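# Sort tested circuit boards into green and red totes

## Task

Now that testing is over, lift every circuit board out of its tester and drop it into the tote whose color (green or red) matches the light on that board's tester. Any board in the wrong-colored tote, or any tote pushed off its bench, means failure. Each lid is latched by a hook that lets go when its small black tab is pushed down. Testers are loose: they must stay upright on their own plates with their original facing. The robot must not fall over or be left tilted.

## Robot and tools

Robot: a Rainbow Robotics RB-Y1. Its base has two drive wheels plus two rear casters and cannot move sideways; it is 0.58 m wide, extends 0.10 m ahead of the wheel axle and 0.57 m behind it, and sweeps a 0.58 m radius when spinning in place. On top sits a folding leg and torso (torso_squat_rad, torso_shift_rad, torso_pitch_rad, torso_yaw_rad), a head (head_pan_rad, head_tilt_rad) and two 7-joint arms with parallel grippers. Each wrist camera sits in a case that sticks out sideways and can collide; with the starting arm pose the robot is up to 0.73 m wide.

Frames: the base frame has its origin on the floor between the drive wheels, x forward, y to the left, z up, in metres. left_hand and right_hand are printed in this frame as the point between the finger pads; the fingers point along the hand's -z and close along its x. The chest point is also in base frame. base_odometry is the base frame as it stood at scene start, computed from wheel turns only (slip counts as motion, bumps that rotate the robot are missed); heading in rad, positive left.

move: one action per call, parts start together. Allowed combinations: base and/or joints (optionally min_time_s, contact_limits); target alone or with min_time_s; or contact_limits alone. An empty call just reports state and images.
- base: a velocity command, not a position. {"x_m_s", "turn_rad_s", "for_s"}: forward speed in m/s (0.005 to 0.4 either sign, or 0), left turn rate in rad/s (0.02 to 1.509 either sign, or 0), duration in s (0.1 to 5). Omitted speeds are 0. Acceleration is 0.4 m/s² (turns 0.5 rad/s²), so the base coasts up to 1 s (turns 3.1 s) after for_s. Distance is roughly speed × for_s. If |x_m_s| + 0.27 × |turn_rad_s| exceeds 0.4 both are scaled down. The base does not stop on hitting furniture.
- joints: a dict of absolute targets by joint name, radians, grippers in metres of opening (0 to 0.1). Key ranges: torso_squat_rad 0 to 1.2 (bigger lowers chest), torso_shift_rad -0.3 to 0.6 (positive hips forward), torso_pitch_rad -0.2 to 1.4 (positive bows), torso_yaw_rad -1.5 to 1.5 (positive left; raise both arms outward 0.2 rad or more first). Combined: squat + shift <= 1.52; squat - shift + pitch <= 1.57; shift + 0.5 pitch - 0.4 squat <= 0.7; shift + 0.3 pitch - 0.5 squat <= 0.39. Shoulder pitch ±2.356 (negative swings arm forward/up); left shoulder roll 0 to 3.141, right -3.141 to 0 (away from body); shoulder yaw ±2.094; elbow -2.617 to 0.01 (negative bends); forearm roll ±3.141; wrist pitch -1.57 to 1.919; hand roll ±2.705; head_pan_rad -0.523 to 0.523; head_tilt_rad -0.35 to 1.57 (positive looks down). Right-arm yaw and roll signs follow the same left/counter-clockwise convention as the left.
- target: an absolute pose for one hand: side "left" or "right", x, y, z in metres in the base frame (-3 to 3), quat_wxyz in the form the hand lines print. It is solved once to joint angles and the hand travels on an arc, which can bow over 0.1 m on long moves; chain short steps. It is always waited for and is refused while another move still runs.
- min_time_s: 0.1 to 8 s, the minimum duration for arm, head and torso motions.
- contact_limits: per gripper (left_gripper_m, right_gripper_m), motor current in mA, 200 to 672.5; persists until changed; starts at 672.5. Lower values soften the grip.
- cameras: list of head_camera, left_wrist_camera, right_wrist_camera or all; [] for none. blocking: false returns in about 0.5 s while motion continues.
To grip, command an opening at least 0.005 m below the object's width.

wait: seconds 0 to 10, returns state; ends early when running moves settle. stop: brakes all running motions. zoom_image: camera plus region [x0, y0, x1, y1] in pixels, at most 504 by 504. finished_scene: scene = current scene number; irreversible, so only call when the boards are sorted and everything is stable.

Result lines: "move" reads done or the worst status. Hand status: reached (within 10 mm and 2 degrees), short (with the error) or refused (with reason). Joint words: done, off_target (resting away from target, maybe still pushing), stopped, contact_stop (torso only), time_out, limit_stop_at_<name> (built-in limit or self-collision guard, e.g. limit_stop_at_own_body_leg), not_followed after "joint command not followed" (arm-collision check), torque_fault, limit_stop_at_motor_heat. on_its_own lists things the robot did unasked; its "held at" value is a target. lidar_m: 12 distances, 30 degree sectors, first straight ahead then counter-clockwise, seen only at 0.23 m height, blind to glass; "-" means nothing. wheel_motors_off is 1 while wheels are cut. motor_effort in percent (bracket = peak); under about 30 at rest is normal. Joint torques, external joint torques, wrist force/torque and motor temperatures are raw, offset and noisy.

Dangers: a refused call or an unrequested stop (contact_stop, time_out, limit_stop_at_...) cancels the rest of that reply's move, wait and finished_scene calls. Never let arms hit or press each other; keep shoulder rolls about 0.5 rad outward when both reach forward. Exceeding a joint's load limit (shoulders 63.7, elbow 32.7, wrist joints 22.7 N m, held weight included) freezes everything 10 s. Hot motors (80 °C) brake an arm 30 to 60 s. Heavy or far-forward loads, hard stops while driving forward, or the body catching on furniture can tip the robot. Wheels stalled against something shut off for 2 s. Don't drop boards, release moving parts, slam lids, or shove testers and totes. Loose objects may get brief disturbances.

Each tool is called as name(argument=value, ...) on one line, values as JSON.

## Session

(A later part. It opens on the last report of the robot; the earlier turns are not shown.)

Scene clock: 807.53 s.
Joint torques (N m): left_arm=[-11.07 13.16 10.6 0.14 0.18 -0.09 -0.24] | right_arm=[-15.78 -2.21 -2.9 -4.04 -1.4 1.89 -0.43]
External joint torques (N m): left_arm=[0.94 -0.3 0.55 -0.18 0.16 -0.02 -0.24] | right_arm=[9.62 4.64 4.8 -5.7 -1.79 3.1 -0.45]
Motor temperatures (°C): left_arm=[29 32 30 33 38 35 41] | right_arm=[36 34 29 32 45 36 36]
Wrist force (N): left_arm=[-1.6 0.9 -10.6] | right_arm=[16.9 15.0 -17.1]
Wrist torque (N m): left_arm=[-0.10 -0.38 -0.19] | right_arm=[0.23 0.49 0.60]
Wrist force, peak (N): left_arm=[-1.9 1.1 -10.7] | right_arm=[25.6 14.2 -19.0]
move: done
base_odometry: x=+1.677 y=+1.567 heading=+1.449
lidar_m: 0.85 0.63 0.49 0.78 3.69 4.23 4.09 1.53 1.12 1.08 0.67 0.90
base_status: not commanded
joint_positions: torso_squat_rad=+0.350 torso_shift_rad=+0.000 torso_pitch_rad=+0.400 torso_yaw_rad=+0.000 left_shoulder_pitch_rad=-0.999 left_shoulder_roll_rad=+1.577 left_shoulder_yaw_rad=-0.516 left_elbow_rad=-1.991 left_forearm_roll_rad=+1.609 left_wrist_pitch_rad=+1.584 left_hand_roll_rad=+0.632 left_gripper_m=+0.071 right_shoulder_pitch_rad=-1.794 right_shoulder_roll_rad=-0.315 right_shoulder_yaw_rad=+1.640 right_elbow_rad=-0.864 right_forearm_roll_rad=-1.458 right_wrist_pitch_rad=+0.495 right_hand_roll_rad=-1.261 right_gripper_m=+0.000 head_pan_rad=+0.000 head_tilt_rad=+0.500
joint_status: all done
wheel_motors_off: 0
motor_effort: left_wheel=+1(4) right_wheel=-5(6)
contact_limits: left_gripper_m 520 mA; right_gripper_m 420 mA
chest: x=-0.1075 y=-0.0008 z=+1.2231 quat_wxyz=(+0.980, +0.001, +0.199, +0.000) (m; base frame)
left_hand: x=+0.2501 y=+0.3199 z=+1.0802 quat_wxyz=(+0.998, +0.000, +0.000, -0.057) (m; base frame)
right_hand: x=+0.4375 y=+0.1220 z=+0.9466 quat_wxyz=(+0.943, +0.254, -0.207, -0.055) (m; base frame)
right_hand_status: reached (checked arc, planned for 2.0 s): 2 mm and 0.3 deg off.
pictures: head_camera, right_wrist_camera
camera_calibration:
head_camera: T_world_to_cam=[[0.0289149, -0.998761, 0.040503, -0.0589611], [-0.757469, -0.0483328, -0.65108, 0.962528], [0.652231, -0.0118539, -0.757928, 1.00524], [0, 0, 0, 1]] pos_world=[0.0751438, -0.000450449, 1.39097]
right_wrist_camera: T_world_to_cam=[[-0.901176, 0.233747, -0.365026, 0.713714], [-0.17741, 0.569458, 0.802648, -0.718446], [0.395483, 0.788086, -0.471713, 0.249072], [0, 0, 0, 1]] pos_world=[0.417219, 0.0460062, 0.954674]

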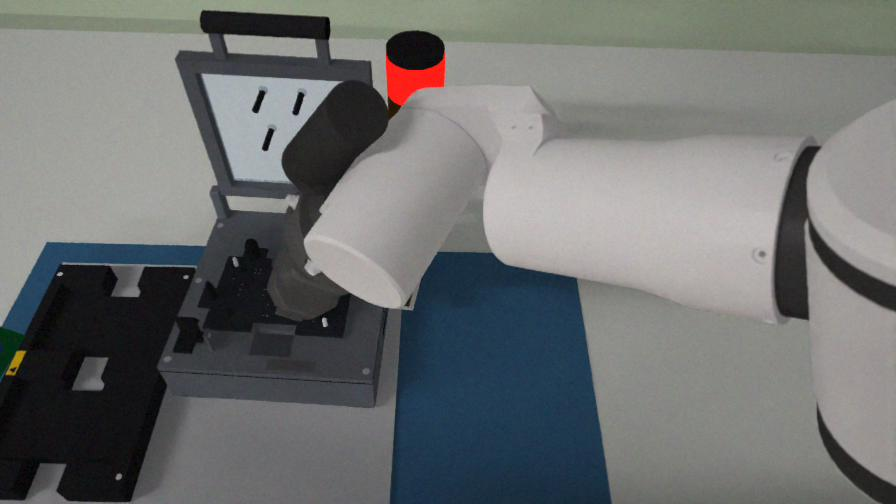

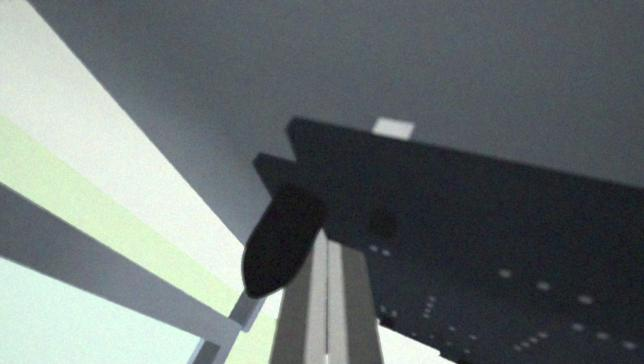

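move(target={"side":"right","x":0.422,"y":0.122,"z":0.945,"quat_wxyz":[0.943,0.253,-0.209,-0.056]}, min_time_s=2, cameras=[])

move(target={"side":"right","x":0.432,"y":0.122,"z":1.02,"quat_wxyz":[0.943,0.253,-0.209,-0.056]}, min_time_s=2, cameras=["head_camera"])

move(target={"side":"right","x":0.3,"y":0.0,"z":1.04,"quat_wxyz":[0.943,0.253,-0.209,-0.056]}, min_time_s=2, cameras=["head_camera"])

move(target={"side":"right","x":0.22,"y":-0.22,"z":1.04,"quat_wxyz":[0.943,0.253,-0.209,-0.056]}, min_time_s=2, cameras=["head_camera"])

Scene clock: 822.23 s.
Joint torques (N m): left_arm=[-10.98 13.13 10.59 0.28 0.24 -0.12 -0.2] | right_arm=[-1.68 14.86 1.07 -18.3 -5.94 4.01 -0.7]
External joint torques (N m): left_arm=[1.04 -0.33 0.54 -0.04 0.22 -0.05 -0.2] | right_arm=[23.43 21.88 9.45 -20.13 -6.42 5.13 -0.72]
Motor temperatures (°C): left_arm=[29 32 30 33 38 35 41] | right_arm=[36 34 28 33 45 36 36]
Wrist force (N): left_arm=[-1.8 1.1 -10.3] | right_arm=[53.2 20.8 -26.4]
Wrist torque (N m): left_arm=[-0.15 -0.40 -0.21] | right_arm=[0.45 -0.35 0.86]
Wrist force, peak (N): left_arm=[-1.9 1.2 -10.7] | right_arm=[61.5 13.1 -30.4]
move: done
base_odometry: x=+1.677 y=+1.568 heading=+1.449
lidar_m: 0.85 0.63 0.48 0.78 3.69 4.24 4.09 1.54 1.13 1.08 0.67 0.91
base_status: not commanded
joint_positions: torso_squat_rad=+0.350 torso_shift_rad=+0.000 torso_pitch_rad=+0.400 torso_yaw_rad=+0.000 left_shoulder_pitch_rad=-0.999 left_shoulder_roll_rad=+1.577 left_shoulder_yaw_rad=-0.516 left_elbow_rad=-1.991 left_forearm_roll_rad=+1.609 left_wrist_pitch_rad=+1.584 left_hand_roll_rad=+0.632 left_gripper_m=+0.071 right_shoulder_pitch_rad=-1.820 right_shoulder_roll_rad=-0.362 right_shoulder_yaw_rad=+1.686 right_elbow_rad=-0.988 right_forearm_roll_rad=-1.334 right_wrist_pitch_rad=+0.482 right_hand_roll_rad=-1.448 right_gripper_m=+0.000 head_pan_rad=+0.000 head_tilt_rad=+0.500
joint_status: all done
wheel_motors_off: 0
motor_effort: left_wheel=-10(11) right_wheel=-9(10)
contact_limits: left_gripper_m 520 mA; right_gripper_m 420 mA
chest: x=-0.1072 y=-0.0007 z=+1.2231 quat_wxyz=(+0.980, +0.001, +0.199, +0.000) (m; base frame)
left_hand: x=+0.2504 y=+0.3199 z=+1.0800 quat_wxyz=(+0.998, +0.000, +0.000, -0.057) (m; base frame)
right_hand: x=+0.4280 y=+0.1200 z=+0.9496 quat_wxyz=(+0.942, +0.254, -0.212, -0.057) (m; base frame)
right_hand_status: reached (checked arc, planned for 2.0 s): 8 mm and 0.4 deg off.
pictures: none
No camera images: "cameras" was empty.

Scene clock: 824.57 s.
Joint torques (N m): left_arm=[-11.11 13.41 10.65 0.3 0.2 -0.13 -0.18] | right_arm=[-24.58 -9.59 -10.19 1.61 -0.04 -0.85 0.33]
External joint torques (N m): left_arm=[0.9 -0.05 0.6 -0.02 0.18 -0.06 -0.18] | right_arm=[0.84 -1.46 -0.8 -0.66 -0.58 0.28 0.31]
Motor temperatures (°C): left_arm=[29 32 30 33 38 35 41] | right_arm=[36 34 28 33 45 36 36]
Wrist force (N): left_arm=[-1.8 1.3 -10.4] | right_arm=[0.0 7.6 -11.7]
Wrist torque (N m): left_arm=[-0.16 -0.40 -0.19] | right_arm=[0.09 0.70 0.51]
Wrist force, peak (N): left_arm=[-1.5 1.2 -10.6] | right_arm=[53.1 21.3 -30.0]
move: done
base_odometry: x=+1.677 y=+1.567 heading=+1.449
lidar_m: 0.85 0.63 0.47 0.77 3.69 4.23 4.08 1.54 1.13 1.09 0.67 0.90
base_status: not commanded
joint_positions: torso_squat_rad=+0.350 torso_shift_rad=+0.000 torso_pitch_rad=+0.400 torso_yaw_rad=+0.000 left_shoulder_pitch_rad=-0.999 left_shoulder_roll_rad=+1.577 left_shoulder_yaw_rad=-0.516 left_elbow_rad=-1.991 left_forearm_roll_rad=+1.609 left_wrist_pitch_rad=+1.584 left_hand_roll_rad=+0.632 left_gripper_m=+0.071 right_shoulder_pitch_rad=-1.949 right_shoulder_roll_rad=-0.459 right_shoulder_yaw_rad=+1.633 right_elbow_rad=-1.115 right_forearm_roll_rad=-1.423 right_wrist_pitch_rad=+0.599 right_hand_roll_rad=-1.432 right_gripper_m=+0.000 head_pan_rad=+0.000 head_tilt_rad=+0.500
joint_status: all done
wheel_motors_off: 0
motor_effort: left_wheel=-2(11) right_wheel=-7(10)
contact_limits: left_gripper_m 520 mA; right_gripper_m 420 mA
chest: x=-0.1075 y=-0.0007 z=+1.2231 quat_wxyz=(+0.980, +0.000, +0.199, +0.000) (m; base frame)
left_hand: x=+0.2500 y=+0.3199 z=+1.0801 quat_wxyz=(+0.998, +0.000, +0.000, -0.057) (m; base frame)
right_hand: x=+0.4316 y=+0.1221 z=+1.0201 quat_wxyz=(+0.943, +0.253, -0.209, -0.056) (m; base frame)
right_hand_status: reached (checked arc, planned for 2.0 s): 0 mm and 0.0 deg off.
pictures: head_camera
camera_calibration:
head_camera: T_world_to_cam=[[0.0288709, -0.99876, 0.0405686, -0.0590067], [-0.75748, -0.048342, -0.651067, 0.962479], [0.65222, -0.011933, -0.757936, 1.00528], [0, 0, 0, 1]] pos_world=[0.0751001, -0.000409393, 1.39097]

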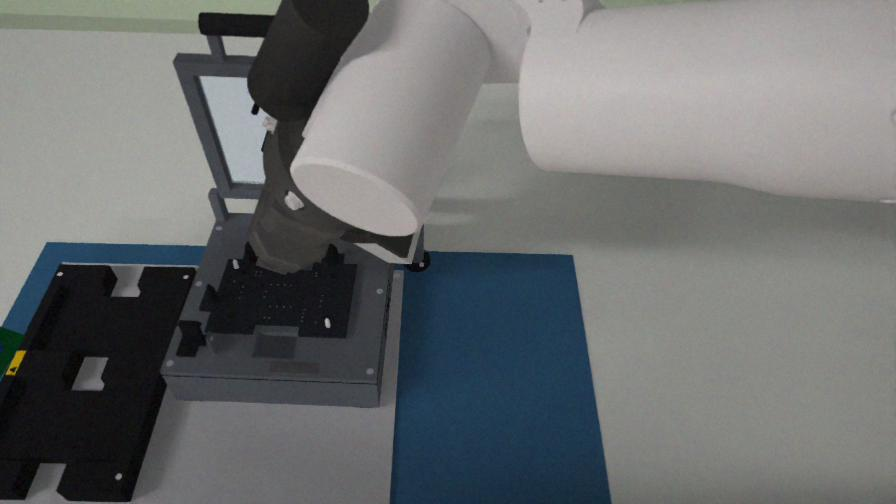

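Scene clock: 826.90 s.
Joint torques (N m): left_arm=[-11.13 13.25 10.5 0.39 0.26 -0.18 -0.25] | right_arm=[-16.04 -6.66 -9.36 -0.19 0.74 -0.47 -0.08]
External joint torques (N m): left_arm=[0.88 -0.22 0.45 0.07 0.24 -0.11 -0.25] | right_arm=[2.69 -0.33 1.17 -0.44 -0.19 0.04 -0.1]
Motor temperatures (°C): left_arm=[29 32 30 33 38 35 41] | right_arm=[36 34 28 33 45 36 36]
Wrist force (N): left_arm=[-1.5 1.2 -10.3] | right_arm=[-0.3 7.8 -11.4]
Wrist torque (N m): left_arm=[-0.15 -0.36 -0.21] | right_arm=[0.09 0.68 0.51]
Wrist force, peak (N): left_arm=[-1.9 1.0 -10.6] | right_arm=[-0.4 8.5 -11.8]
move: done
base_odometry: x=+1.677 y=+1.567 heading=+1.449
lidar_m: 0.85 0.63 0.47 0.78 3.68 4.24 4.08 1.53 1.13 1.08 0.66 0.90
base_status: not commanded
joint_positions: torso_squat_rad=+0.350 torso_shift_rad=+0.000 torso_pitch_rad=+0.400 torso_yaw_rad=+0.000 left_shoulder_pitch_rad=-0.999 left_shoulder_roll_rad=+1.577 left_shoulder_yaw_rad=-0.516 left_elbow_rad=-1.991 left_forearm_roll_rad=+1.609 left_wrist_pitch_rad=+1.584 left_hand_roll_rad=+0.632 left_gripper_m=+0.071 right_shoulder_pitch_rad=-1.934 right_shoulder_roll_rad=-1.043 right_shoulder_yaw_rad=+1.685 right_elbow_rad=-2.133 right_forearm_roll_rad=-0.817 right_wrist_pitch_rad=+0.749 right_hand_roll_rad=-2.108 right_gripper_m=+0.000 head_pan_rad=+0.000 head_tilt_rad=+0.500
joint_status: all done
wheel_motors_off: 0
motor_effort: left_wheel=+0(3) right_wheel=-5(7)
contact_limits: left_gripper_m 520 mA; right_gripper_m 420 mA
chest: x=-0.1076 y=-0.0007 z=+1.2231 quat_wxyz=(+0.980, +0.000, +0.199, +0.000) (m; base frame)
left_hand: x=+0.2500 y=+0.3200 z=+1.0801 quat_wxyz=(+0.998, +0.000, +0.000, -0.057) (m; base frame)
right_hand: x=+0.3002 y=+0.0003 z=+1.0404 quat_wxyz=(+0.943, +0.253, -0.209, -0.056) (m; base frame)
right_hand_status: reached (checked arc, planned for 2.0 s): 1 mm and 0.1 deg off.
pictures: head_camera
camera_calibration:
head_camera: T_world_to_cam=[[0.0289089, -0.998758, 0.0405861, -0.0590207], [-0.757479, -0.0483822, -0.651065, 0.962472], [0.652219, -0.0119216, -0.757936, 1.00528], [0, 0, 0, 1]] pos_world=[0.0750949, -0.00039632, 1.39097]

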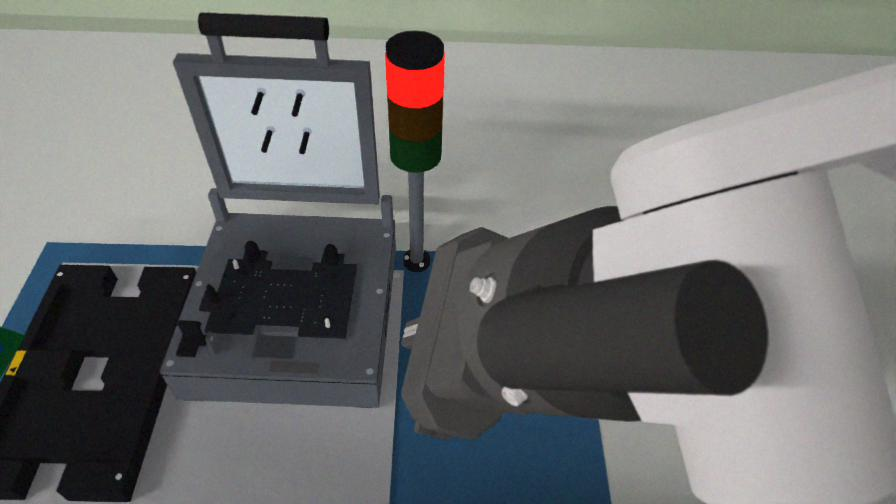

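Scene clock: 829.23 s.
Joint torques (N m): left_arm=[-10.93 13.33 10.42 0.29 0.17 -0.12 -0.19] | right_arm=[-5.86 -5.92 -7.03 -0.9 -0.03 -1.33 0.04]
External joint torques (N m): left_arm=[1.08 -0.13 0.37 -0.03 0.15 -0.05 -0.19] | right_arm=[1.83 -0.43 0.95 0.1 -0.4 -0.2 0.02]
Motor temperatures (°C): left_arm=[29 32 30 33 38 35 41] | right_arm=[36 34 28 33 45 36 36]
Wrist force (N): left_arm=[-1.5 1.0 -10.5] | right_arm=[-0.4 7.9 -11.4]
Wrist torque (N m): left_arm=[-0.14 -0.38 -0.20] | right_arm=[0.09 0.67 0.48]
Wrist force, peak (N): left_arm=[-1.8 1.3 -10.8] | right_arm=[0.0 8.0 -12.4]
move: done
base_odometry: x=+1.677 y=+1.567 heading=+1.449
lidar_m: 0.86 0.62 0.48 0.78 3.68 4.24 4.09 1.54 1.13 1.08 0.66 0.90
base_status: not commanded
joint_positions: torso_squat_rad=+0.350 torso_shift_rad=+0.000 torso_pitch_rad=+0.400 torso_yaw_rad=+0.000 left_shoulder_pitch_rad=-0.999 left_shoulder_roll_rad=+1.577 left_shoulder_yaw_rad=-0.516 left_elbow_rad=-1.991 left_forearm_roll_rad=+1.609 left_wrist_pitch_rad=+1.584 left_hand_roll_rad=+0.632 left_gripper_m=+0.071 right_shoulder_pitch_rad=-1.771 right_shoulder_roll_rad=-1.939 right_shoulder_yaw_rad=+1.906 right_elbow_rad=-2.470 right_forearm_roll_rad=-0.966 right_wrist_pitch_rad=+0.334 right_hand_roll_rad=-1.434 right_gripper_m=+0.000 head_pan_rad=+0.000 head_tilt_rad=+0.500
joint_status: all done
wheel_motors_off: 0
motor_effort: left_wheel=+1(2) right_wheel=-4(6)
contact_limits: left_gripper_m 520 mA; right_gripper_m 420 mA
chest: x=-0.1076 y=-0.0007 z=+1.2231 quat_wxyz=(+0.980, +0.000, +0.199, +0.000) (m; base frame)
left_hand: x=+0.2500 y=+0.3200 z=+1.0801 quat_wxyz=(+0.998, +0.000, +0.000, -0.057) (m; base frame)
right_hand: x=+0.2201 y=-0.2195 z=+1.0402 quat_wxyz=(+0.942, +0.253, -0.214, -0.058) (m; base frame)
right_hand_status: reached (checked arc, planned for 2.0 s): 1 mm and 0.6 deg off.
pictures: head_camera
camera_calibration:
head_camera: T_world_to_cam=[[0.0289235, -0.998756, 0.0406139, -0.0590405], [-0.757488, -0.0484112, -0.651052, 0.962455], [0.652208, -0.0119338, -0.757946, 1.00529], [0, 0, 0, 1]] pos_world=[0.0750967, -0.000376615, 1.39096]

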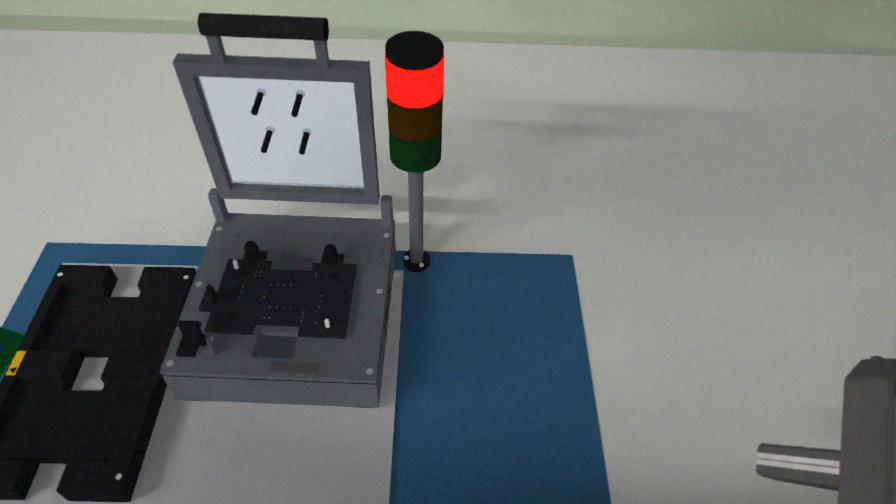

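zoom_image(camera="head_camera", region=[150, 180, 450, 420])

Scaled by 1.680 from the camera's 896x504 image, which has a finer 1280x720 frame.

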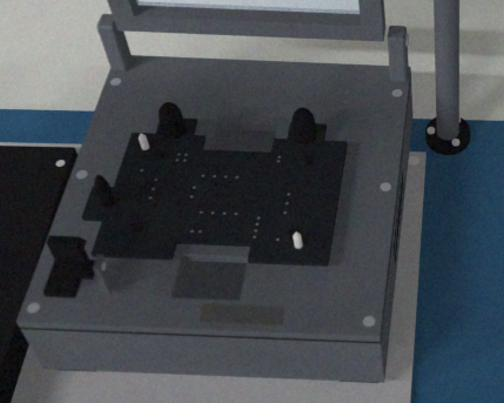

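move(target={"side":"right","x":0.3,"y":0.0,"z":1.04,"quat_wxyz":[0.943,0.253,-0.209,-0.056]}, min_time_s=2, cameras=[])

move(target={"side":"right","x":0.435,"y":0.125,"z":1.02,"quat_wxyz":[0.943,0.253,-0.209,-0.056]}, min_time_s=2, cameras=[])

move(target={"side":"right","x":0.436,"y":0.125,"z":0.946,"quat_wxyz":[0.943,0.253,-0.209,-0.056]}, min_time_s=2, cameras=["right_wrist_camera"])

move(target={"side":"right","x":0.416,"y":0.125,"z":0.945,"quat_wxyz":[0.943,0.253,-0.209,-0.056]}, min_time_s=2, cameras=["head_camera"])

move(target={"side":"right","x":0.40,"y":0.125,"z":0.943,"quat_wxyz":[0.943,0.253,-0.209,-0.056]}, min_time_s=2, cameras=["head_camera"])

Scene clock: 855.30 s.
Joint torques (N m): left_arm=[-11.01 13.28 10.53 0.23 0.17 -0.08 -0.2] | right_arm=[-17.63 -4.45 -10.62 0.61 0.81 -0.42 -0.1]
External joint torques (N m): left_arm=[1 -0.18 0.48 -0.09 0.15 -0.01 -0.2] | right_arm=[1.08 1.89 -0.06 0.42 -0.13 0.09 -0.13]
Motor temperatures (°C): left_arm=[29 32 30 33 38 35 41] | right_arm=[36 34 29 32 45 36 36]
Wrist force (N): left_arm=[-1.8 1.1 -10.4] | right_arm=[-0.3 7.9 -11.5]
Wrist torque (N m): left_arm=[-0.13 -0.41 -0.21] | right_arm=[0.09 0.67 0.50]
Wrist force, peak (N): left_arm=[-1.8 1.1 -10.7] | right_arm=[-0.2 7.9 -12.4]
move: done
base_odometry: x=+1.677 y=+1.567 heading=+1.449
lidar_m: 0.86 0.63 0.48 0.78 3.68 4.24 4.09 1.53 1.12 1.08 0.66 0.90
base_status: not commanded
joint_positions: torso_squat_rad=+0.350 torso_shift_rad=+0.000 torso_pitch_rad=+0.400 torso_yaw_rad=+0.000 left_shoulder_pitch_rad=-0.999 left_shoulder_roll_rad=+1.577 left_shoulder_yaw_rad=-0.516 left_elbow_rad=-1.991 left_forearm_roll_rad=+1.609 left_wrist_pitch_rad=+1.584 left_hand_roll_rad=+0.632 left_gripper_m=+0.071 right_shoulder_pitch_rad=-1.924 right_shoulder_roll_rad=-1.044 right_shoulder_yaw_rad=+1.675 right_elbow_rad=-2.134 right_forearm_roll_rad=-0.816 right_wrist_pitch_rad=+0.755 right_hand_roll_rad=-2.102 right_gripper_m=+0.000 head_pan_rad=+0.000 head_tilt_rad=+0.500
joint_status: all done
wheel_motors_off: 0
motor_effort: left_wheel=+1(3) right_wheel=-5(5)
contact_limits: left_gripper_m 520 mA; right_gripper_m 420 mA
chest: x=-0.1076 y=-0.0007 z=+1.2231 quat_wxyz=(+0.980, +0.000, +0.199, +0.000) (m; base frame)
left_hand: x=+0.2500 y=+0.3200 z=+1.0801 quat_wxyz=(+0.998, +0.000, +0.000, -0.057) (m; base frame)
right_hand: x=+0.3001 y=-0.0001 z=+1.0401 quat_wxyz=(+0.943, +0.253, -0.209, -0.056) (m; base frame)
right_hand_status: reached (checked arc, planned for 2.0 s): 0 mm and 0.0 deg off.
pictures: none
No camera images: "cameras" was empty.

Scene clock: 857.63 s.
Joint torques (N m): left_arm=[-11.27 13.26 10.78 0.4 0.23 -0.2 -0.2] | right_arm=[-23.66 -7.03 -9.83 2.51 0.27 -1.2 0.09]
External joint torques (N m): left_arm=[0.75 -0.2 0.73 0.08 0.21 -0.13 -0.2] | right_arm=[1.84 0.99 -0.48 0.54 -0.28 -0.06 0.06]
Motor temperatures (°C): left_arm=[29 32 30 33 38 35 41] | right_arm=[36 34 29 32 45 36 36]
Wrist force (N): left_arm=[-1.7 0.9 -10.4] | right_arm=[-0.3 7.6 -11.4]
Wrist torque (N m): left_arm=[-0.11 -0.37 -0.20] | right_arm=[0.12 0.68 0.50]
Wrist force, peak (N): left_arm=[-1.8 1.0 -10.7] | right_arm=[-0.3 8.3 -11.9]
move: done
base_odometry: x=+1.677 y=+1.567 heading=+1.449
lidar_m: 0.86 0.63 0.48 0.78 3.69 4.24 4.09 1.54 1.13 1.09 0.67 0.90
base_status: not commanded
joint_positions: torso_squat_rad=+0.350 torso_shift_rad=+0.000 torso_pitch_rad=+0.400 torso_yaw_rad=+0.000 left_shoulder_pitch_rad=-0.999 left_shoulder_roll_rad=+1.577 left_shoulder_yaw_rad=-0.516 left_elbow_rad=-1.991 left_forearm_roll_rad=+1.609 left_wrist_pitch_rad=+1.584 left_hand_roll_rad=+0.632 left_gripper_m=+0.071 right_shoulder_pitch_rad=-1.930 right_shoulder_roll_rad=-0.445 right_shoulder_yaw_rad=+1.599 right_elbow_rad=-1.089 right_forearm_roll_rad=-1.402 right_wrist_pitch_rad=+0.614 right_hand_roll_rad=-1.418 right_gripper_m=+0.000 head_pan_rad=+0.000 head_tilt_rad=+0.500
joint_status: all done
wheel_motors_off: 0
motor_effort: left_wheel=+2(3) right_wheel=-4(5)
contact_limits: left_gripper_m 520 mA; right_gripper_m 420 mA
chest: x=-0.1076 y=-0.0007 z=+1.2231 quat_wxyz=(+0.980, +0.000, +0.199, +0.000) (m; base frame)
left_hand: x=+0.2500 y=+0.3200 z=+1.0801 quat_wxyz=(+0.998, +0.000, +0.000, -0.057) (m; base frame)
right_hand: x=+0.4346 y=+0.1251 z=+1.0202 quat_wxyz=(+0.942, +0.254, -0.212, -0.057) (m; base frame)
right_hand_status: reached (checked arc, planned for 2.0 s): 0 mm and 0.4 deg off.
pictures: none
No camera images: "cameras" was empty.

Scene clock: 859.97 s.
Joint torques (N m): left_arm=[-11.16 13.38 10.67 0.2 0.2 -0.09 -0.25] | right_arm=[-18.46 -1.38 -5.16 0.03 -0.24 -0.47 0.33]
External joint torques (N m): left_arm=[0.86 -0.08 0.62 -0.12 0.18 -0.02 -0.25] | right_arm=[6.86 5.41 2.64 -1.55 -0.67 0.73 0.31]
Motor temperatures (°C): left_arm=[29 32 30 33 38 35 41] | right_arm=[36 34 29 32 45 36 36]
Wrist force (N): left_arm=[-1.7 0.9 -10.2] | right_arm=[7.0 10.6 -9.1]
Wrist torque (N m): left_arm=[-0.13 -0.39 -0.21] | right_arm=[0.09 0.61 0.52]
Wrist force, peak (N): left_arm=[-2.0 1.2 -10.6] | right_arm=[7.0 10.3 -9.7]
move: done
base_odometry: x=+1.677 y=+1.567 heading=+1.449
lidar_m: 0.86 0.63 0.48 0.77 3.68 4.24 4.09 1.54 1.13 1.08 0.67 0.90
base_status: not commanded
joint_positions: torso_squat_rad=+0.350 torso_shift_rad=+0.000 torso_pitch_rad=+0.400 torso_yaw_rad=+0.000 left_shoulder_pitch_rad=-0.999 left_shoulder_roll_rad=+1.577 left_shoulder_yaw_rad=-0.516 left_elbow_rad=-1.991 left_forearm_roll_rad=+1.609 left_wrist_pitch_rad=+1.584 left_hand_roll_rad=+0.632 left_gripper_m=+0.071 right_shoulder_pitch_rad=-1.793 right_shoulder_roll_rad=-0.313 right_shoulder_yaw_rad=+1.636 right_elbow_rad=-0.878 right_forearm_roll_rad=-1.400 right_wrist_pitch_rad=+0.497 right_hand_roll_rad=-1.319 right_gripper_m=+0.000 head_pan_rad=+0.000 head_tilt_rad=+0.500
joint_status: all done
wheel_motors_off: 0
motor_effort: left_wheel=+1(2) right_wheel=-3(5)
contact_limits: left_gripper_m 520 mA; right_gripper_m 420 mA
chest: x=-0.1076 y=-0.0007 z=+1.2231 quat_wxyz=(+0.980, +0.000, +0.199, +0.000) (m; base frame)
left_hand: x=+0.2500 y=+0.3200 z=+1.0801 quat_wxyz=(+0.998, +0.000, +0.000, -0.057) (m; base frame)
right_hand: x=+0.4366 y=+0.1245 z=+0.9473 quat_wxyz=(+0.942, +0.254, -0.212, -0.057) (m; base frame)
right_hand_status: reached (checked arc, planned for 2.0 s): 2 mm and 0.4 deg off.
pictures: right_wrist_camera
camera_calibration:
right_wrist_camera: T_world_to_cam=[[-0.89558, 0.240939, -0.374011, 0.717828], [-0.180798, 0.571019, 0.80078, -0.71752], [0.406507, 0.784784, -0.467832, 0.239708], [0, 0, 0, 1]] pos_world=[0.415703, 0.0486458, 0.955194]

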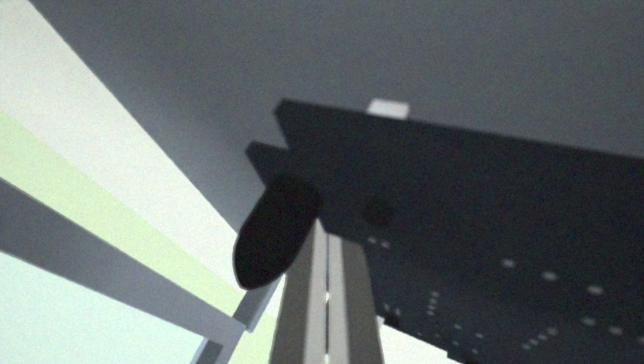

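Scene clock: 862.30 s.
Joint torques (N m): left_arm=[-11.02 13.29 10.52 0.35 0.25 -0.12 -0.24] | right_arm=[2.43 21.47 2.84 -23.84 -7.81 4.26 -0.77]
External joint torques (N m): left_arm=[0.99 -0.17 0.47 0.04 0.23 -0.05 -0.24] | right_arm=[27.39 28.41 11.45 -25.47 -8.32 5.35 -0.8]
Motor temperatures (°C): left_arm=[29 32 30 33 38 35 41] | right_arm=[36 34 29 33 45 36 36]
Wrist force (N): left_arm=[-1.8 1.1 -10.4] | right_arm=[66.5 23.0 -33.6]
Wrist torque (N m): left_arm=[-0.13 -0.39 -0.20] | right_arm=[0.65 -0.85 0.95]
Wrist force, peak (N): left_arm=[-1.6 1.0 -10.7] | right_arm=[73.9 13.4 -31.4]
move: done
base_odometry: x=+1.677 y=+1.568 heading=+1.449
lidar_m: 0.85 0.62 0.48 0.77 3.69 4.23 4.09 1.54 1.12 1.08 0.66 0.90
base_status: not commanded
joint_positions: torso_squat_rad=+0.350 torso_shift_rad=+0.001 torso_pitch_rad=+0.400 torso_yaw_rad=+0.000 left_shoulder_pitch_rad=-0.999 left_shoulder_roll_rad=+1.577 left_shoulder_yaw_rad=-0.516 left_elbow_rad=-1.991 left_forearm_roll_rad=+1.609 left_wrist_pitch_rad=+1.584 left_hand_roll_rad=+0.632 left_gripper_m=+0.071 right_shoulder_pitch_rad=-1.816 right_shoulder_roll_rad=-0.368 right_shoulder_yaw_rad=+1.673 right_elbow_rad=-1.019 right_forearm_roll_rad=-1.276 right_wrist_pitch_rad=+0.497 right_hand_roll_rad=-1.501 right_gripper_m=+0.000 head_pan_rad=+0.000 head_tilt_rad=+0.500
joint_status: all done
wheel_motors_off: 0
motor_effort: left_wheel=-15(15) right_wheel=-9(9)
contact_limits: left_gripper_m 520 mA; right_gripper_m 420 mA
chest: x=-0.1071 y=-0.0008 z=+1.2231 quat_wxyz=(+0.980, +0.001, +0.199, +0.000) (m; base frame)
left_hand: x=+0.2505 y=+0.3199 z=+1.0800 quat_wxyz=(+0.998, +0.000, +0.000, -0.057) (m; base frame)
right_hand: x=+0.4237 y=+0.1222 z=+0.9506 quat_wxyz=(+0.942, +0.254, -0.213, -0.058) (m; base frame)
right_hand_status: reached (checked arc, planned for 2.0 s): 10 mm and 0.5 deg off.
pictures: head_camera
camera_calibration:
head_camera: T_world_to_cam=[[0.0288054, -0.998766, 0.0404683, -0.0589481], [-0.757675, -0.0482233, -0.650848, 0.962496], [0.651997, -0.0119139, -0.758128, 1.0052], [0, 0, 0, 1]] pos_world=[0.0755728, -0.000484746, 1.39089]

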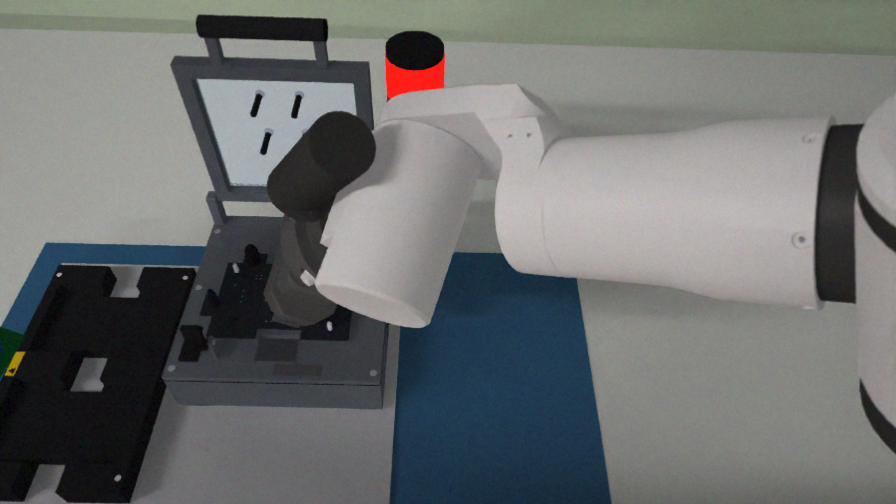

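Scene clock: 873.23 s.
Joint torques (N m): left_arm=[-11.3 13.05 10.33 0.39 0.18 -0.15 -0.21] | right_arm=[-4.33 13.7 -0.85 -13.17 -4.82 1.4 -0.44]
External joint torques (N m): left_arm=[0.72 -0.42 0.28 0.06 0.16 -0.08 -0.21] | right_arm=[20.59 20.75 7.96 -14.84 -5.38 2.43 -0.46]
External joint torques when the fault began: right_arm=[34.49 35.17 14.14 -31.89 -10.22 5.55 -1.1]
Motor temperatures (°C): left_arm=[29 32 30 33 38 35 41] | right_arm=[35 34 28 33 45 36 36]
Wrist force (N): left_arm=[-1.7 0.9 -10.5] | right_arm=[38.6 15.9 -14.5]
Wrist torque (N m): left_arm=[-0.11 -0.39 -0.19] | right_arm=[0.35 -0.28 0.75]
Wrist force, peak (N): left_arm=[-1.8 1.7 -11.2] | right_arm=[81.3 25.9 -34.2]
move: torque_fault
TORQUE FAULT: right_elbow_rad reached its load limit. The robot stopped for 10 seconds, dropped its targets and accepts commands again. The stop added 9.4 s to the call.
base_odometry: x=+1.677 y=+1.567 heading=+1.449
lidar_m: 0.86 0.64 0.48 0.78 3.69 4.25 4.09 1.54 1.13 1.08 0.66 0.90
base_status: not commanded
joint_positions: torso_squat_rad=+0.350 torso_shift_rad=+0.000 torso_pitch_rad=+0.400 torso_yaw_rad=+0.000 left_shoulder_pitch_rad=-0.999 left_shoulder_roll_rad=+1.577 left_shoulder_yaw_rad=-0.516 left_elbow_rad=-1.991 left_forearm_roll_rad=+1.609 left_wrist_pitch_rad=+1.584 left_hand_roll_rad=+0.632 left_gripper_m=+0.071 right_shoulder_pitch_rad=-1.826 right_shoulder_roll_rad=-0.388 right_shoulder_yaw_rad=+1.680 right_elbow_rad=-1.058 right_forearm_roll_rad=-1.215 right_wrist_pitch_rad=+0.502 right_hand_roll_rad=-1.572 right_gripper_m=+0.000 head_pan_rad=+0.000 head_tilt_rad=+0.500
joint_status: right_shoulder_yaw_rad torque_fault (moved +0.007 of +0.025); right_elbow_rad torque_fault (moved -0.039 of -0.120); right_forearm_roll_rad torque_fault (moved +0.061 of +0.139); right_wrist_pitch_rad torque_fault (moved +0.005 of +0.015); right_hand_roll_rad torque_fault (moved -0.071 of -0.175); the others done
wheel_motors_off: 0
on_its_own: right_shoulder_yaw_rad is held at +1.682, not at your +1.698, since a torque_fault; right_elbow_rad is held at -1.061, not at your -1.139, since a torque_fault; right_forearm_roll_rad is held at -1.216, not at your -1.137, since a torque_fault; right_wrist_pitch_rad is held at +0.503, not at your +0.512, since a torque_fault; right_hand_roll_rad is held at -1.572, not at your -1.676, since a torque_fault
motor_effort: left_wheel=-6(15) right_wheel=-6(11)
contact_limits: left_gripper_m 520 mA; right_gripper_m 420 mA
chest: x=-0.1075 y=-0.0008 z=+1.2231 quat_wxyz=(+0.980, +0.001, +0.199, +0.000) (m; base frame)
left_hand: x=+0.2501 y=+0.3199 z=+1.0802 quat_wxyz=(+0.998, +0.000, +0.000, -0.057) (m; base frame)
right_hand: x=+0.4246 y=+0.1191 z=+0.9554 quat_wxyz=(+0.940, +0.253, -0.221, -0.060) (m; base frame)
right_hand_status: short (checked arc, planned for 2.0 s): torque_fault, 28 mm and 1.5 deg off.
pictures: head_camera
camera_calibration:
head_camera: T_world_to_cam=[[0.0288351, -0.998763, 0.0405179, -0.0589785], [-0.757366, -0.0482838, -0.651203, 0.962699], [0.652354, -0.0119094, -0.757821, 1.00514], [0, 0, 0, 1]] pos_world=[0.0751104, -0.000452091, 1.39102]

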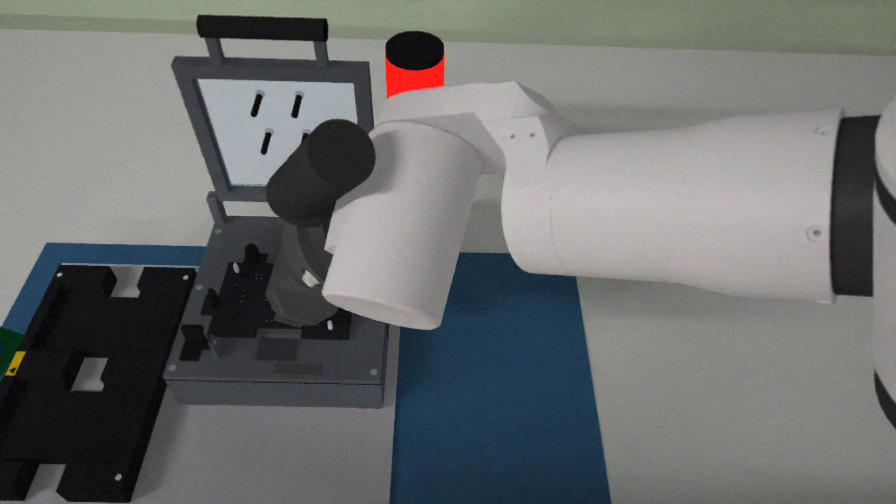

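move(target={"side":"right","x":0.43,"y":0.122,"z":1.02,"quat_wxyz":[0.943,0.253,-0.209,-0.056]}, min_time_s=2, cameras=["right_wrist_camera"])

move(target={"side":"right","x":0.3,"y":0.0,"z":1.04,"quat_wxyz":[0.943,0.253,-0.209,-0.056]}, min_time_s=2, cameras=[])

move(target={"side":"right","x":0.30,"y":0.06,"z":1.12,"quat_wxyz":[0.701,0.0923,-0.701,0.0923]}, min_time_s=3, cameras=["head_camera","right_wrist_camera"])

Scene clock: 900.73 s.
Joint torques (N m): left_arm=[-11.33 13.06 10.44 0.4 0.14 -0.11 -0.14] | right_arm=[-24.54 -9.24 -10.36 1.48 0.14 -0.81 0.28]
External joint torques (N m): left_arm=[0.69 -0.4 0.39 0.08 0.12 -0.04 -0.14] | right_arm=[0.82 -1.2 -0.86 -0.6 -0.41 0.3 0.26]
Motor temperatures (°C): left_arm=[29 32 30 33 38 35 41] | right_arm=[35 34 28 34 46 36 36]
Wrist force (N): left_arm=[-1.7 1.1 -10.5] | right_arm=[-0.2 7.5 -11.3]
Wrist torque (N m): left_arm=[-0.14 -0.41 -0.19] | right_arm=[0.12 0.69 0.50]
Wrist force, peak (N): left_arm=[-1.6 1.2 -10.8] | right_arm=[39.5 16.5 -22.1]
move: done
base_odometry: x=+1.677 y=+1.567 heading=+1.449
lidar_m: 0.86 0.63 0.47 0.77 3.68 4.24 4.09 1.53 1.13 1.08 0.67 0.90
base_status: not commanded
joint_positions: torso_squat_rad=+0.350 torso_shift_rad=+0.000 torso_pitch_rad=+0.400 torso_yaw_rad=+0.000 left_shoulder_pitch_rad=-0.999 left_shoulder_roll_rad=+1.577 left_shoulder_yaw_rad=-0.516 left_elbow_rad=-1.991 left_forearm_roll_rad=+1.609 left_wrist_pitch_rad=+1.584 left_hand_roll_rad=+0.632 left_gripper_m=+0.071 right_shoulder_pitch_rad=-1.939 right_shoulder_roll_rad=-0.461 right_shoulder_yaw_rad=+1.616 right_elbow_rad=-1.125 right_forearm_roll_rad=-1.396 right_wrist_pitch_rad=+0.609 right_hand_roll_rad=-1.445 right_gripper_m=+0.000 head_pan_rad=+0.000 head_tilt_rad=+0.500
joint_status: all done
wheel_motors_off: 0
motor_effort: left_wheel=-1(8) right_wheel=-4(7)
contact_limits: left_gripper_m 520 mA; right_gripper_m 420 mA
chest: x=-0.1076 y=-0.0007 z=+1.2231 quat_wxyz=(+0.980, +0.000, +0.199, +0.000) (m; base frame)
left_hand: x=+0.2500 y=+0.3199 z=+1.0802 quat_wxyz=(+0.998, +0.000, +0.000, -0.057) (m; base frame)
right_hand: x=+0.4300 y=+0.1228 z=+1.0195 quat_wxyz=(+0.943, +0.253, -0.209, -0.056) (m; base frame)
right_hand_status: reached (checked arc, planned for 2.0 s): 1 mm and 0.1 deg off.
pictures: right_wrist_camera
camera_calibration:
right_wrist_camera: T_world_to_cam=[[-0.898641, 0.23625, -0.369636, 0.736684], [-0.179193, 0.571414, 0.80086, -0.776368], [0.400419, 0.785921, -0.471161, 0.283386], [0, 0, 0, 1]] pos_world=[0.409421, 0.0468661, 1.02759]

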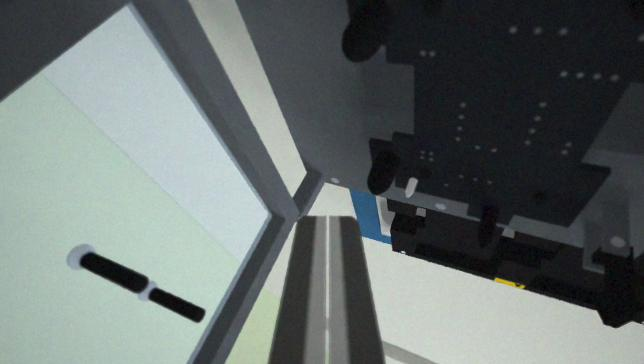

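Scene clock: 903.07 s.
Joint torques (N m): left_arm=[-11.1 13.02 10.43 0.35 0.14 -0.13 -0.25] | right_arm=[-16.15 -6.53 -9.16 -0.17 0.62 -0.51 -0.04]
External joint torques (N m): left_arm=[0.92 -0.44 0.38 0.03 0.12 -0.06 -0.25] | right_arm=[2.57 -0.18 1.42 -0.34 -0.32 0.01 -0.06]
Motor temperatures (°C): left_arm=[29 32 30 33 38 35 41] | right_arm=[35 34 28 34 46 36 36]
Wrist force (N): left_arm=[-1.5 1.0 -10.3] | right_arm=[-0.3 7.6 -11.4]
Wrist torque (N m): left_arm=[-0.13 -0.38 -0.20] | right_arm=[0.10 0.69 0.50]
Wrist force, peak (N): left_arm=[-1.8 1.2 -10.6] | right_arm=[-0.4 7.9 -12.1]
move: done
base_odometry: x=+1.677 y=+1.567 heading=+1.449
lidar_m: 0.85 0.62 0.48 0.78 3.68 4.24 4.09 1.53 1.13 1.08 0.67 0.90
base_status: not commanded
joint_positions: torso_squat_rad=+0.350 torso_shift_rad=+0.000 torso_pitch_rad=+0.400 torso_yaw_rad=+0.000 left_shoulder_pitch_rad=-0.999 left_shoulder_roll_rad=+1.577 left_shoulder_yaw_rad=-0.516 left_elbow_rad=-1.991 left_forearm_roll_rad=+1.609 left_wrist_pitch_rad=+1.584 left_hand_roll_rad=+0.632 left_gripper_m=+0.071 right_shoulder_pitch_rad=-1.919 right_shoulder_roll_rad=-1.044 right_shoulder_yaw_rad=+1.669 right_elbow_rad=-2.133 right_forearm_roll_rad=-0.820 right_wrist_pitch_rad=+0.758 right_hand_roll_rad=-2.096 right_gripper_m=+0.000 head_pan_rad=+0.000 head_tilt_rad=+0.500
joint_status: all done
wheel_motors_off: 0
motor_effort: left_wheel=+0(3) right_wheel=-5(5)
contact_limits: left_gripper_m 520 mA; right_gripper_m 420 mA
chest: x=-0.1076 y=-0.0007 z=+1.2231 quat_wxyz=(+0.980, +0.000, +0.199, +0.000) (m; base frame)
left_hand: x=+0.2500 y=+0.3200 z=+1.0801 quat_wxyz=(+0.998, +0.000, +0.000, -0.057) (m; base frame)
right_hand: x=+0.3002 y=+0.0002 z=+1.0404 quat_wxyz=(+0.943, +0.253, -0.209, -0.056) (m; base frame)
right_hand_status: reached (checked arc, planned for 2.0 s): 0 mm and 0.0 deg off.
pictures: none
No camera images: "cameras" was empty.

Scene clock: 906.40 s.
Joint torques (N m): left_arm=[-11.28 13.24 10.21 0.32 0.28 -0.04 -0.22] | right_arm=[-14.82 -2.12 -7.78 -1.07 1.64 0.97 0.31]
External joint torques (N m): left_arm=[0.74 -0.22 0.16 0 0.26 0.03 -0.22] | right_arm=[2.73 2.25 1.32 1.1 -0.15 0.11 0.25]
Motor temperatures (°C): left_arm=[29 32 30 33 38 35 41] | right_arm=[35 34 28 34 46 36 36]
Wrist force (N): left_arm=[-1.6 1.1 -10.3] | right_arm=[-4.2 10.7 -6.6]
Wrist torque (N m): left_arm=[-0.15 -0.38 -0.21] | right_arm=[-0.10 0.47 0.44]
Wrist force, peak (N): left_arm=[-1.9 1.1 -10.9] | right_arm=[-2.8 9.8 -10.7]
move: done
base_odometry: x=+1.677 y=+1.567 heading=+1.449
lidar_m: 0.86 0.63 0.48 0.78 3.69 4.24 4.09 1.54 1.13 1.09 0.67 0.90
base_status: not commanded
joint_positions: torso_squat_rad=+0.350 torso_shift_rad=+0.000 torso_pitch_rad=+0.400 torso_yaw_rad=+0.000 left_shoulder_pitch_rad=-0.999 left_shoulder_roll_rad=+1.577 left_shoulder_yaw_rad=-0.516 left_elbow_rad=-1.991 left_forearm_roll_rad=+1.609 left_wrist_pitch_rad=+1.584 left_hand_roll_rad=+0.632 left_gripper_m=+0.071 right_shoulder_pitch_rad=-1.783 right_shoulder_roll_rad=-0.448 right_shoulder_yaw_rad=+1.815 right_elbow_rad=-2.087 right_forearm_roll_rad=+0.311 right_wrist_pitch_rad=+1.919 right_hand_roll_rad=-2.003 right_gripper_m=+0.000 head_pan_rad=+0.000 head_tilt_rad=+0.500
joint_status: all done
wheel_motors_off: 0
motor_effort: left_wheel=+0(2) right_wheel=-5(5)
contact_limits: left_gripper_m 520 mA; right_gripper_m 420 mA
chest: x=-0.1076 y=-0.0007 z=+1.2231 quat_wxyz=(+0.980, +0.000, +0.199, +0.000) (m; base frame)
left_hand: x=+0.2500 y=+0.3200 z=+1.0801 quat_wxyz=(+0.998, +0.000, +0.000, -0.057) (m; base frame)
right_hand: x=+0.3003 y=+0.0598 z=+1.1204 quat_wxyz=(+0.701, +0.093, -0.701, +0.093) (m; base frame)
right_hand_status: reached (checked arc, planned for 3.0 s): 1 mm and 0.1 deg off.
pictures: head_camera, right_wrist_camera
camera_calibration:
head_camera: T_world_to_cam=[[0.0289106, -0.998758, 0.0405776, -0.0590195], [-0.75745, -0.0483784, -0.651098, 0.962485], [0.652253, -0.0119119, -0.757908, 1.00528], [0, 0, 0, 1]] pos_world=[0.0750478, -0.000408025, 1.39097]
right_wrist_camera: T_world_to_cam=[[0.0108771, 0.0242026, -0.999648, 1.11772], [-0.661655, 0.749728, 0.0109523, 0.174812], [0.749729, 0.661303, 0.0241686, -0.220084], [0, 0, 0, 1]] pos_world=[0.268511, -0.0125706, 1.12073]

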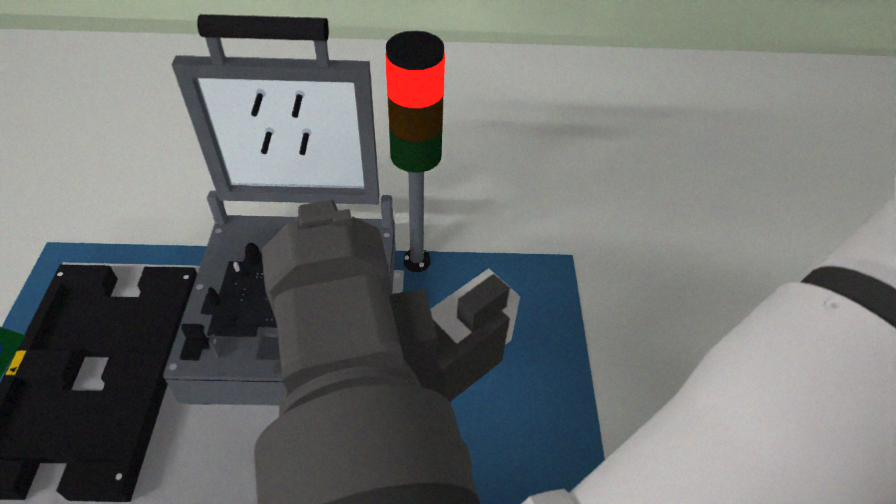

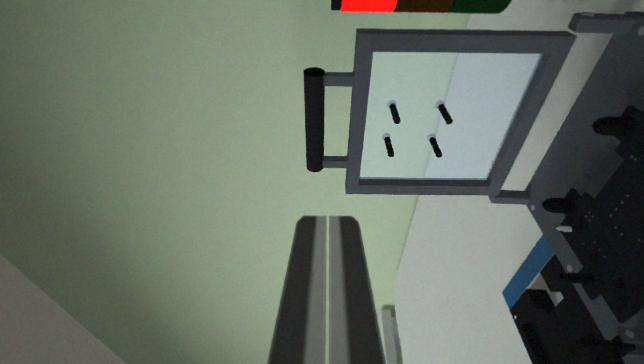

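move(joints={"right_gripper_m":0.06}, cameras=[])

move(target={"side":"right","x":0.41,"y":0.10,"z":1.13,"quat_wxyz":[0.701,0.0923,-0.701,0.0923]}, min_time_s=2, cameras=["head_camera","right_wrist_camera"])

Scene clock: 921.13 s.
Joint torques (N m): left_arm=[-11.37 13.13 10.33 0.34 0.2 -0.16 -0.2] | right_arm=[-14.57 -2.04 -7.75 -1.06 1.65 0.97 0.41]
External joint torques (N m): left_arm=[0.65 -0.33 0.27 0.02 0.18 -0.09 -0.2] | right_arm=[2.99 2.33 1.35 1.11 -0.14 0.11 0.35]
Motor temperatures (°C): left_arm=[29 32 30 33 38 35 41] | right_arm=[35 34 28 33 45 36 36]
Wrist force (N): left_arm=[-1.6 1.2 -10.4] | right_arm=[-4.2 10.6 -6.8]
Wrist torque (N m): left_arm=[-0.16 -0.37 -0.20] | right_arm=[-0.07 0.47 0.45]
Wrist force, peak (N): left_arm=[-1.6 1.0 -10.7] | right_arm=[-4.1 11.0 -6.9]
move: done
base_odometry: x=+1.677 y=+1.567 heading=+1.449
lidar_m: 0.86 0.62 0.48 0.78 3.69 4.24 4.09 1.54 1.13 1.08 0.66 0.90
base_status: not commanded
joint_positions: torso_squat_rad=+0.350 torso_shift_rad=+0.000 torso_pitch_rad=+0.400 torso_yaw_rad=+0.000 left_shoulder_pitch_rad=-0.999 left_shoulder_roll_rad=+1.577 left_shoulder_yaw_rad=-0.516 left_elbow_rad=-1.991 left_forearm_roll_rad=+1.609 left_wrist_pitch_rad=+1.584 left_hand_roll_rad=+0.632 left_gripper_m=+0.071 right_shoulder_pitch_rad=-1.783 right_shoulder_roll_rad=-0.448 right_shoulder_yaw_rad=+1.815 right_elbow_rad=-2.087 right_forearm_roll_rad=+0.311 right_wrist_pitch_rad=+1.919 right_hand_roll_rad=-2.003 right_gripper_m=+0.060 head_pan_rad=+0.000 head_tilt_rad=+0.500
joint_status: all done
wheel_motors_off: 0
motor_effort: left_wheel=+1(2) right_wheel=-3(5)
contact_limits: left_gripper_m 520 mA; right_gripper_m 420 mA
chest: x=-0.1076 y=-0.0007 z=+1.2231 quat_wxyz=(+0.980, +0.000, +0.199, +0.000) (m; base frame)
left_hand: x=+0.2500 y=+0.3200 z=+1.0801 quat_wxyz=(+0.998, +0.000, +0.000, -0.057) (m; base frame)
right_hand: x=+0.3003 y=+0.0598 z=+1.1204 quat_wxyz=(+0.701, +0.093, -0.701, +0.093) (m; base frame)
pictures: none
No camera images: "cameras" was empty.

Scene clock: 923.47 s.
Joint torques (N m): left_arm=[-11.24 13.03 10.46 0.36 0.24 -0.08 -0.23] | right_arm=[-20.71 -3.7 -10.6 1 1.28 0.68 -0.31]
External joint torques (N m): left_arm=[0.78 -0.43 0.41 0.04 0.22 -0.01 -0.23] | right_arm=[0.78 2.32 -0.54 0.77 -0.54 -0.28 -0.37]
Motor temperatures (°C): left_arm=[29 32 30 33 38 35 41] | right_arm=[35 34 29 33 45 36 36]
Wrist force (N): left_arm=[-1.8 1.0 -10.4] | right_arm=[-4.1 10.5 -6.5]
Wrist torque (N m): left_arm=[-0.11 -0.39 -0.19] | right_arm=[-0.08 0.48 0.45]
Wrist force, peak (N): left_arm=[-1.6 1.0 -10.8] | right_arm=[-4.1 11.0 -7.0]
move: done
base_odometry: x=+1.677 y=+1.567 heading=+1.449
lidar_m: 0.86 0.63 0.48 0.79 3.68 4.23 4.09 1.53 1.13 1.08 0.66 0.90
base_status: not commanded
joint_positions: torso_squat_rad=+0.350 torso_shift_rad=+0.000 torso_pitch_rad=+0.400 torso_yaw_rad=+0.000 left_shoulder_pitch_rad=-0.999 left_shoulder_roll_rad=+1.577 left_shoulder_yaw_rad=-0.516 left_elbow_rad=-1.991 left_forearm_roll_rad=+1.609 left_wrist_pitch_rad=+1.584 left_hand_roll_rad=+0.632 left_gripper_m=+0.071 right_shoulder_pitch_rad=-1.856 right_shoulder_roll_rad=-0.424 right_shoulder_yaw_rad=+1.734 right_elbow_rad=-1.651 right_forearm_roll_rad=+0.204 right_wrist_pitch_rad=+1.492 right_hand_roll_rad=-2.052 right_gripper_m=+0.060 head_pan_rad=+0.000 head_tilt_rad=+0.500
joint_status: all done
wheel_motors_off: 0
motor_effort: left_wheel=+0(1) right_wheel=-4(5)
contact_limits: left_gripper_m 520 mA; right_gripper_m 420 mA
chest: x=-0.1076 y=-0.0007 z=+1.2231 quat_wxyz=(+0.980, +0.000, +0.199, +0.000) (m; base frame)
left_hand: x=+0.2500 y=+0.3200 z=+1.0801 quat_wxyz=(+0.998, +0.000, +0.000, -0.057) (m; base frame)
right_hand: x=+0.4101 y=+0.0997 z=+1.1301 quat_wxyz=(+0.701, +0.092, -0.701, +0.092) (m; base frame)
right_hand_status: reached (checked arc, planned for 2.0 s): 0 mm and 0.0 deg off.
pictures: head_camera, right_wrist_camera
camera_calibration:
head_camera: T_world_to_cam=[[0.0289108, -0.998758, 0.0405776, -0.0590194], [-0.75745, -0.0483785, -0.651098, 0.962485], [0.652252, -0.0119118, -0.757908, 1.00528], [0, 0, 0, 1]] pos_world=[0.075048, -0.000407897, 1.39097]
right_wrist_camera: T_world_to_cam=[[0.0113144, 0.0236884, -0.999655, 1.12514], [-0.660551, 0.75071, 0.0103129, 0.217605], [0.750696, 0.660207, 0.0241412, -0.329224], [0, 0, 0, 1]] pos_world=[0.378156, 0.0273449, 1.13045]

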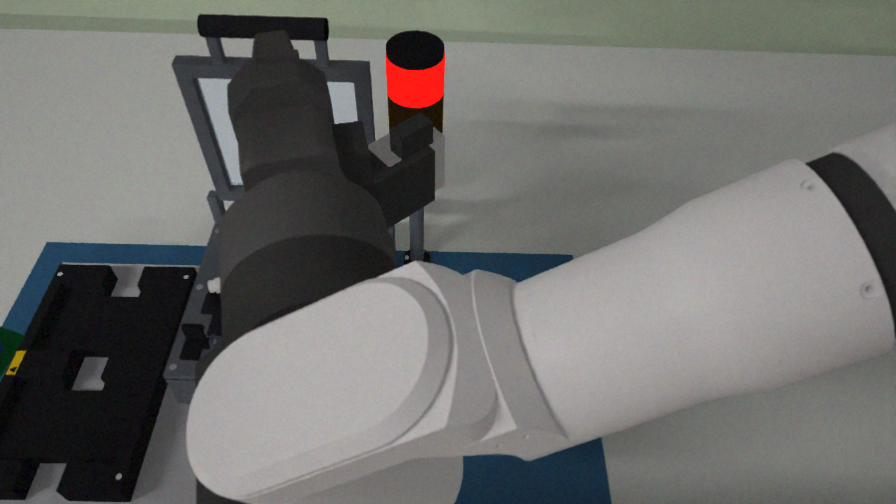

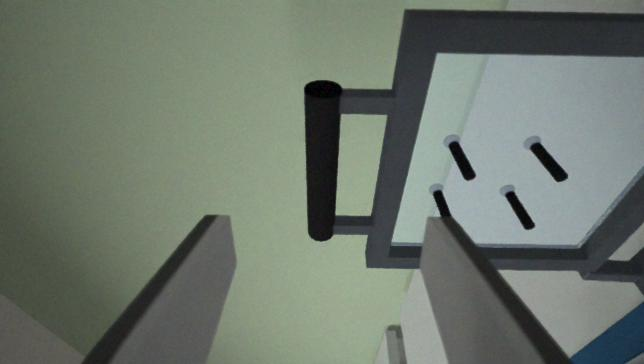

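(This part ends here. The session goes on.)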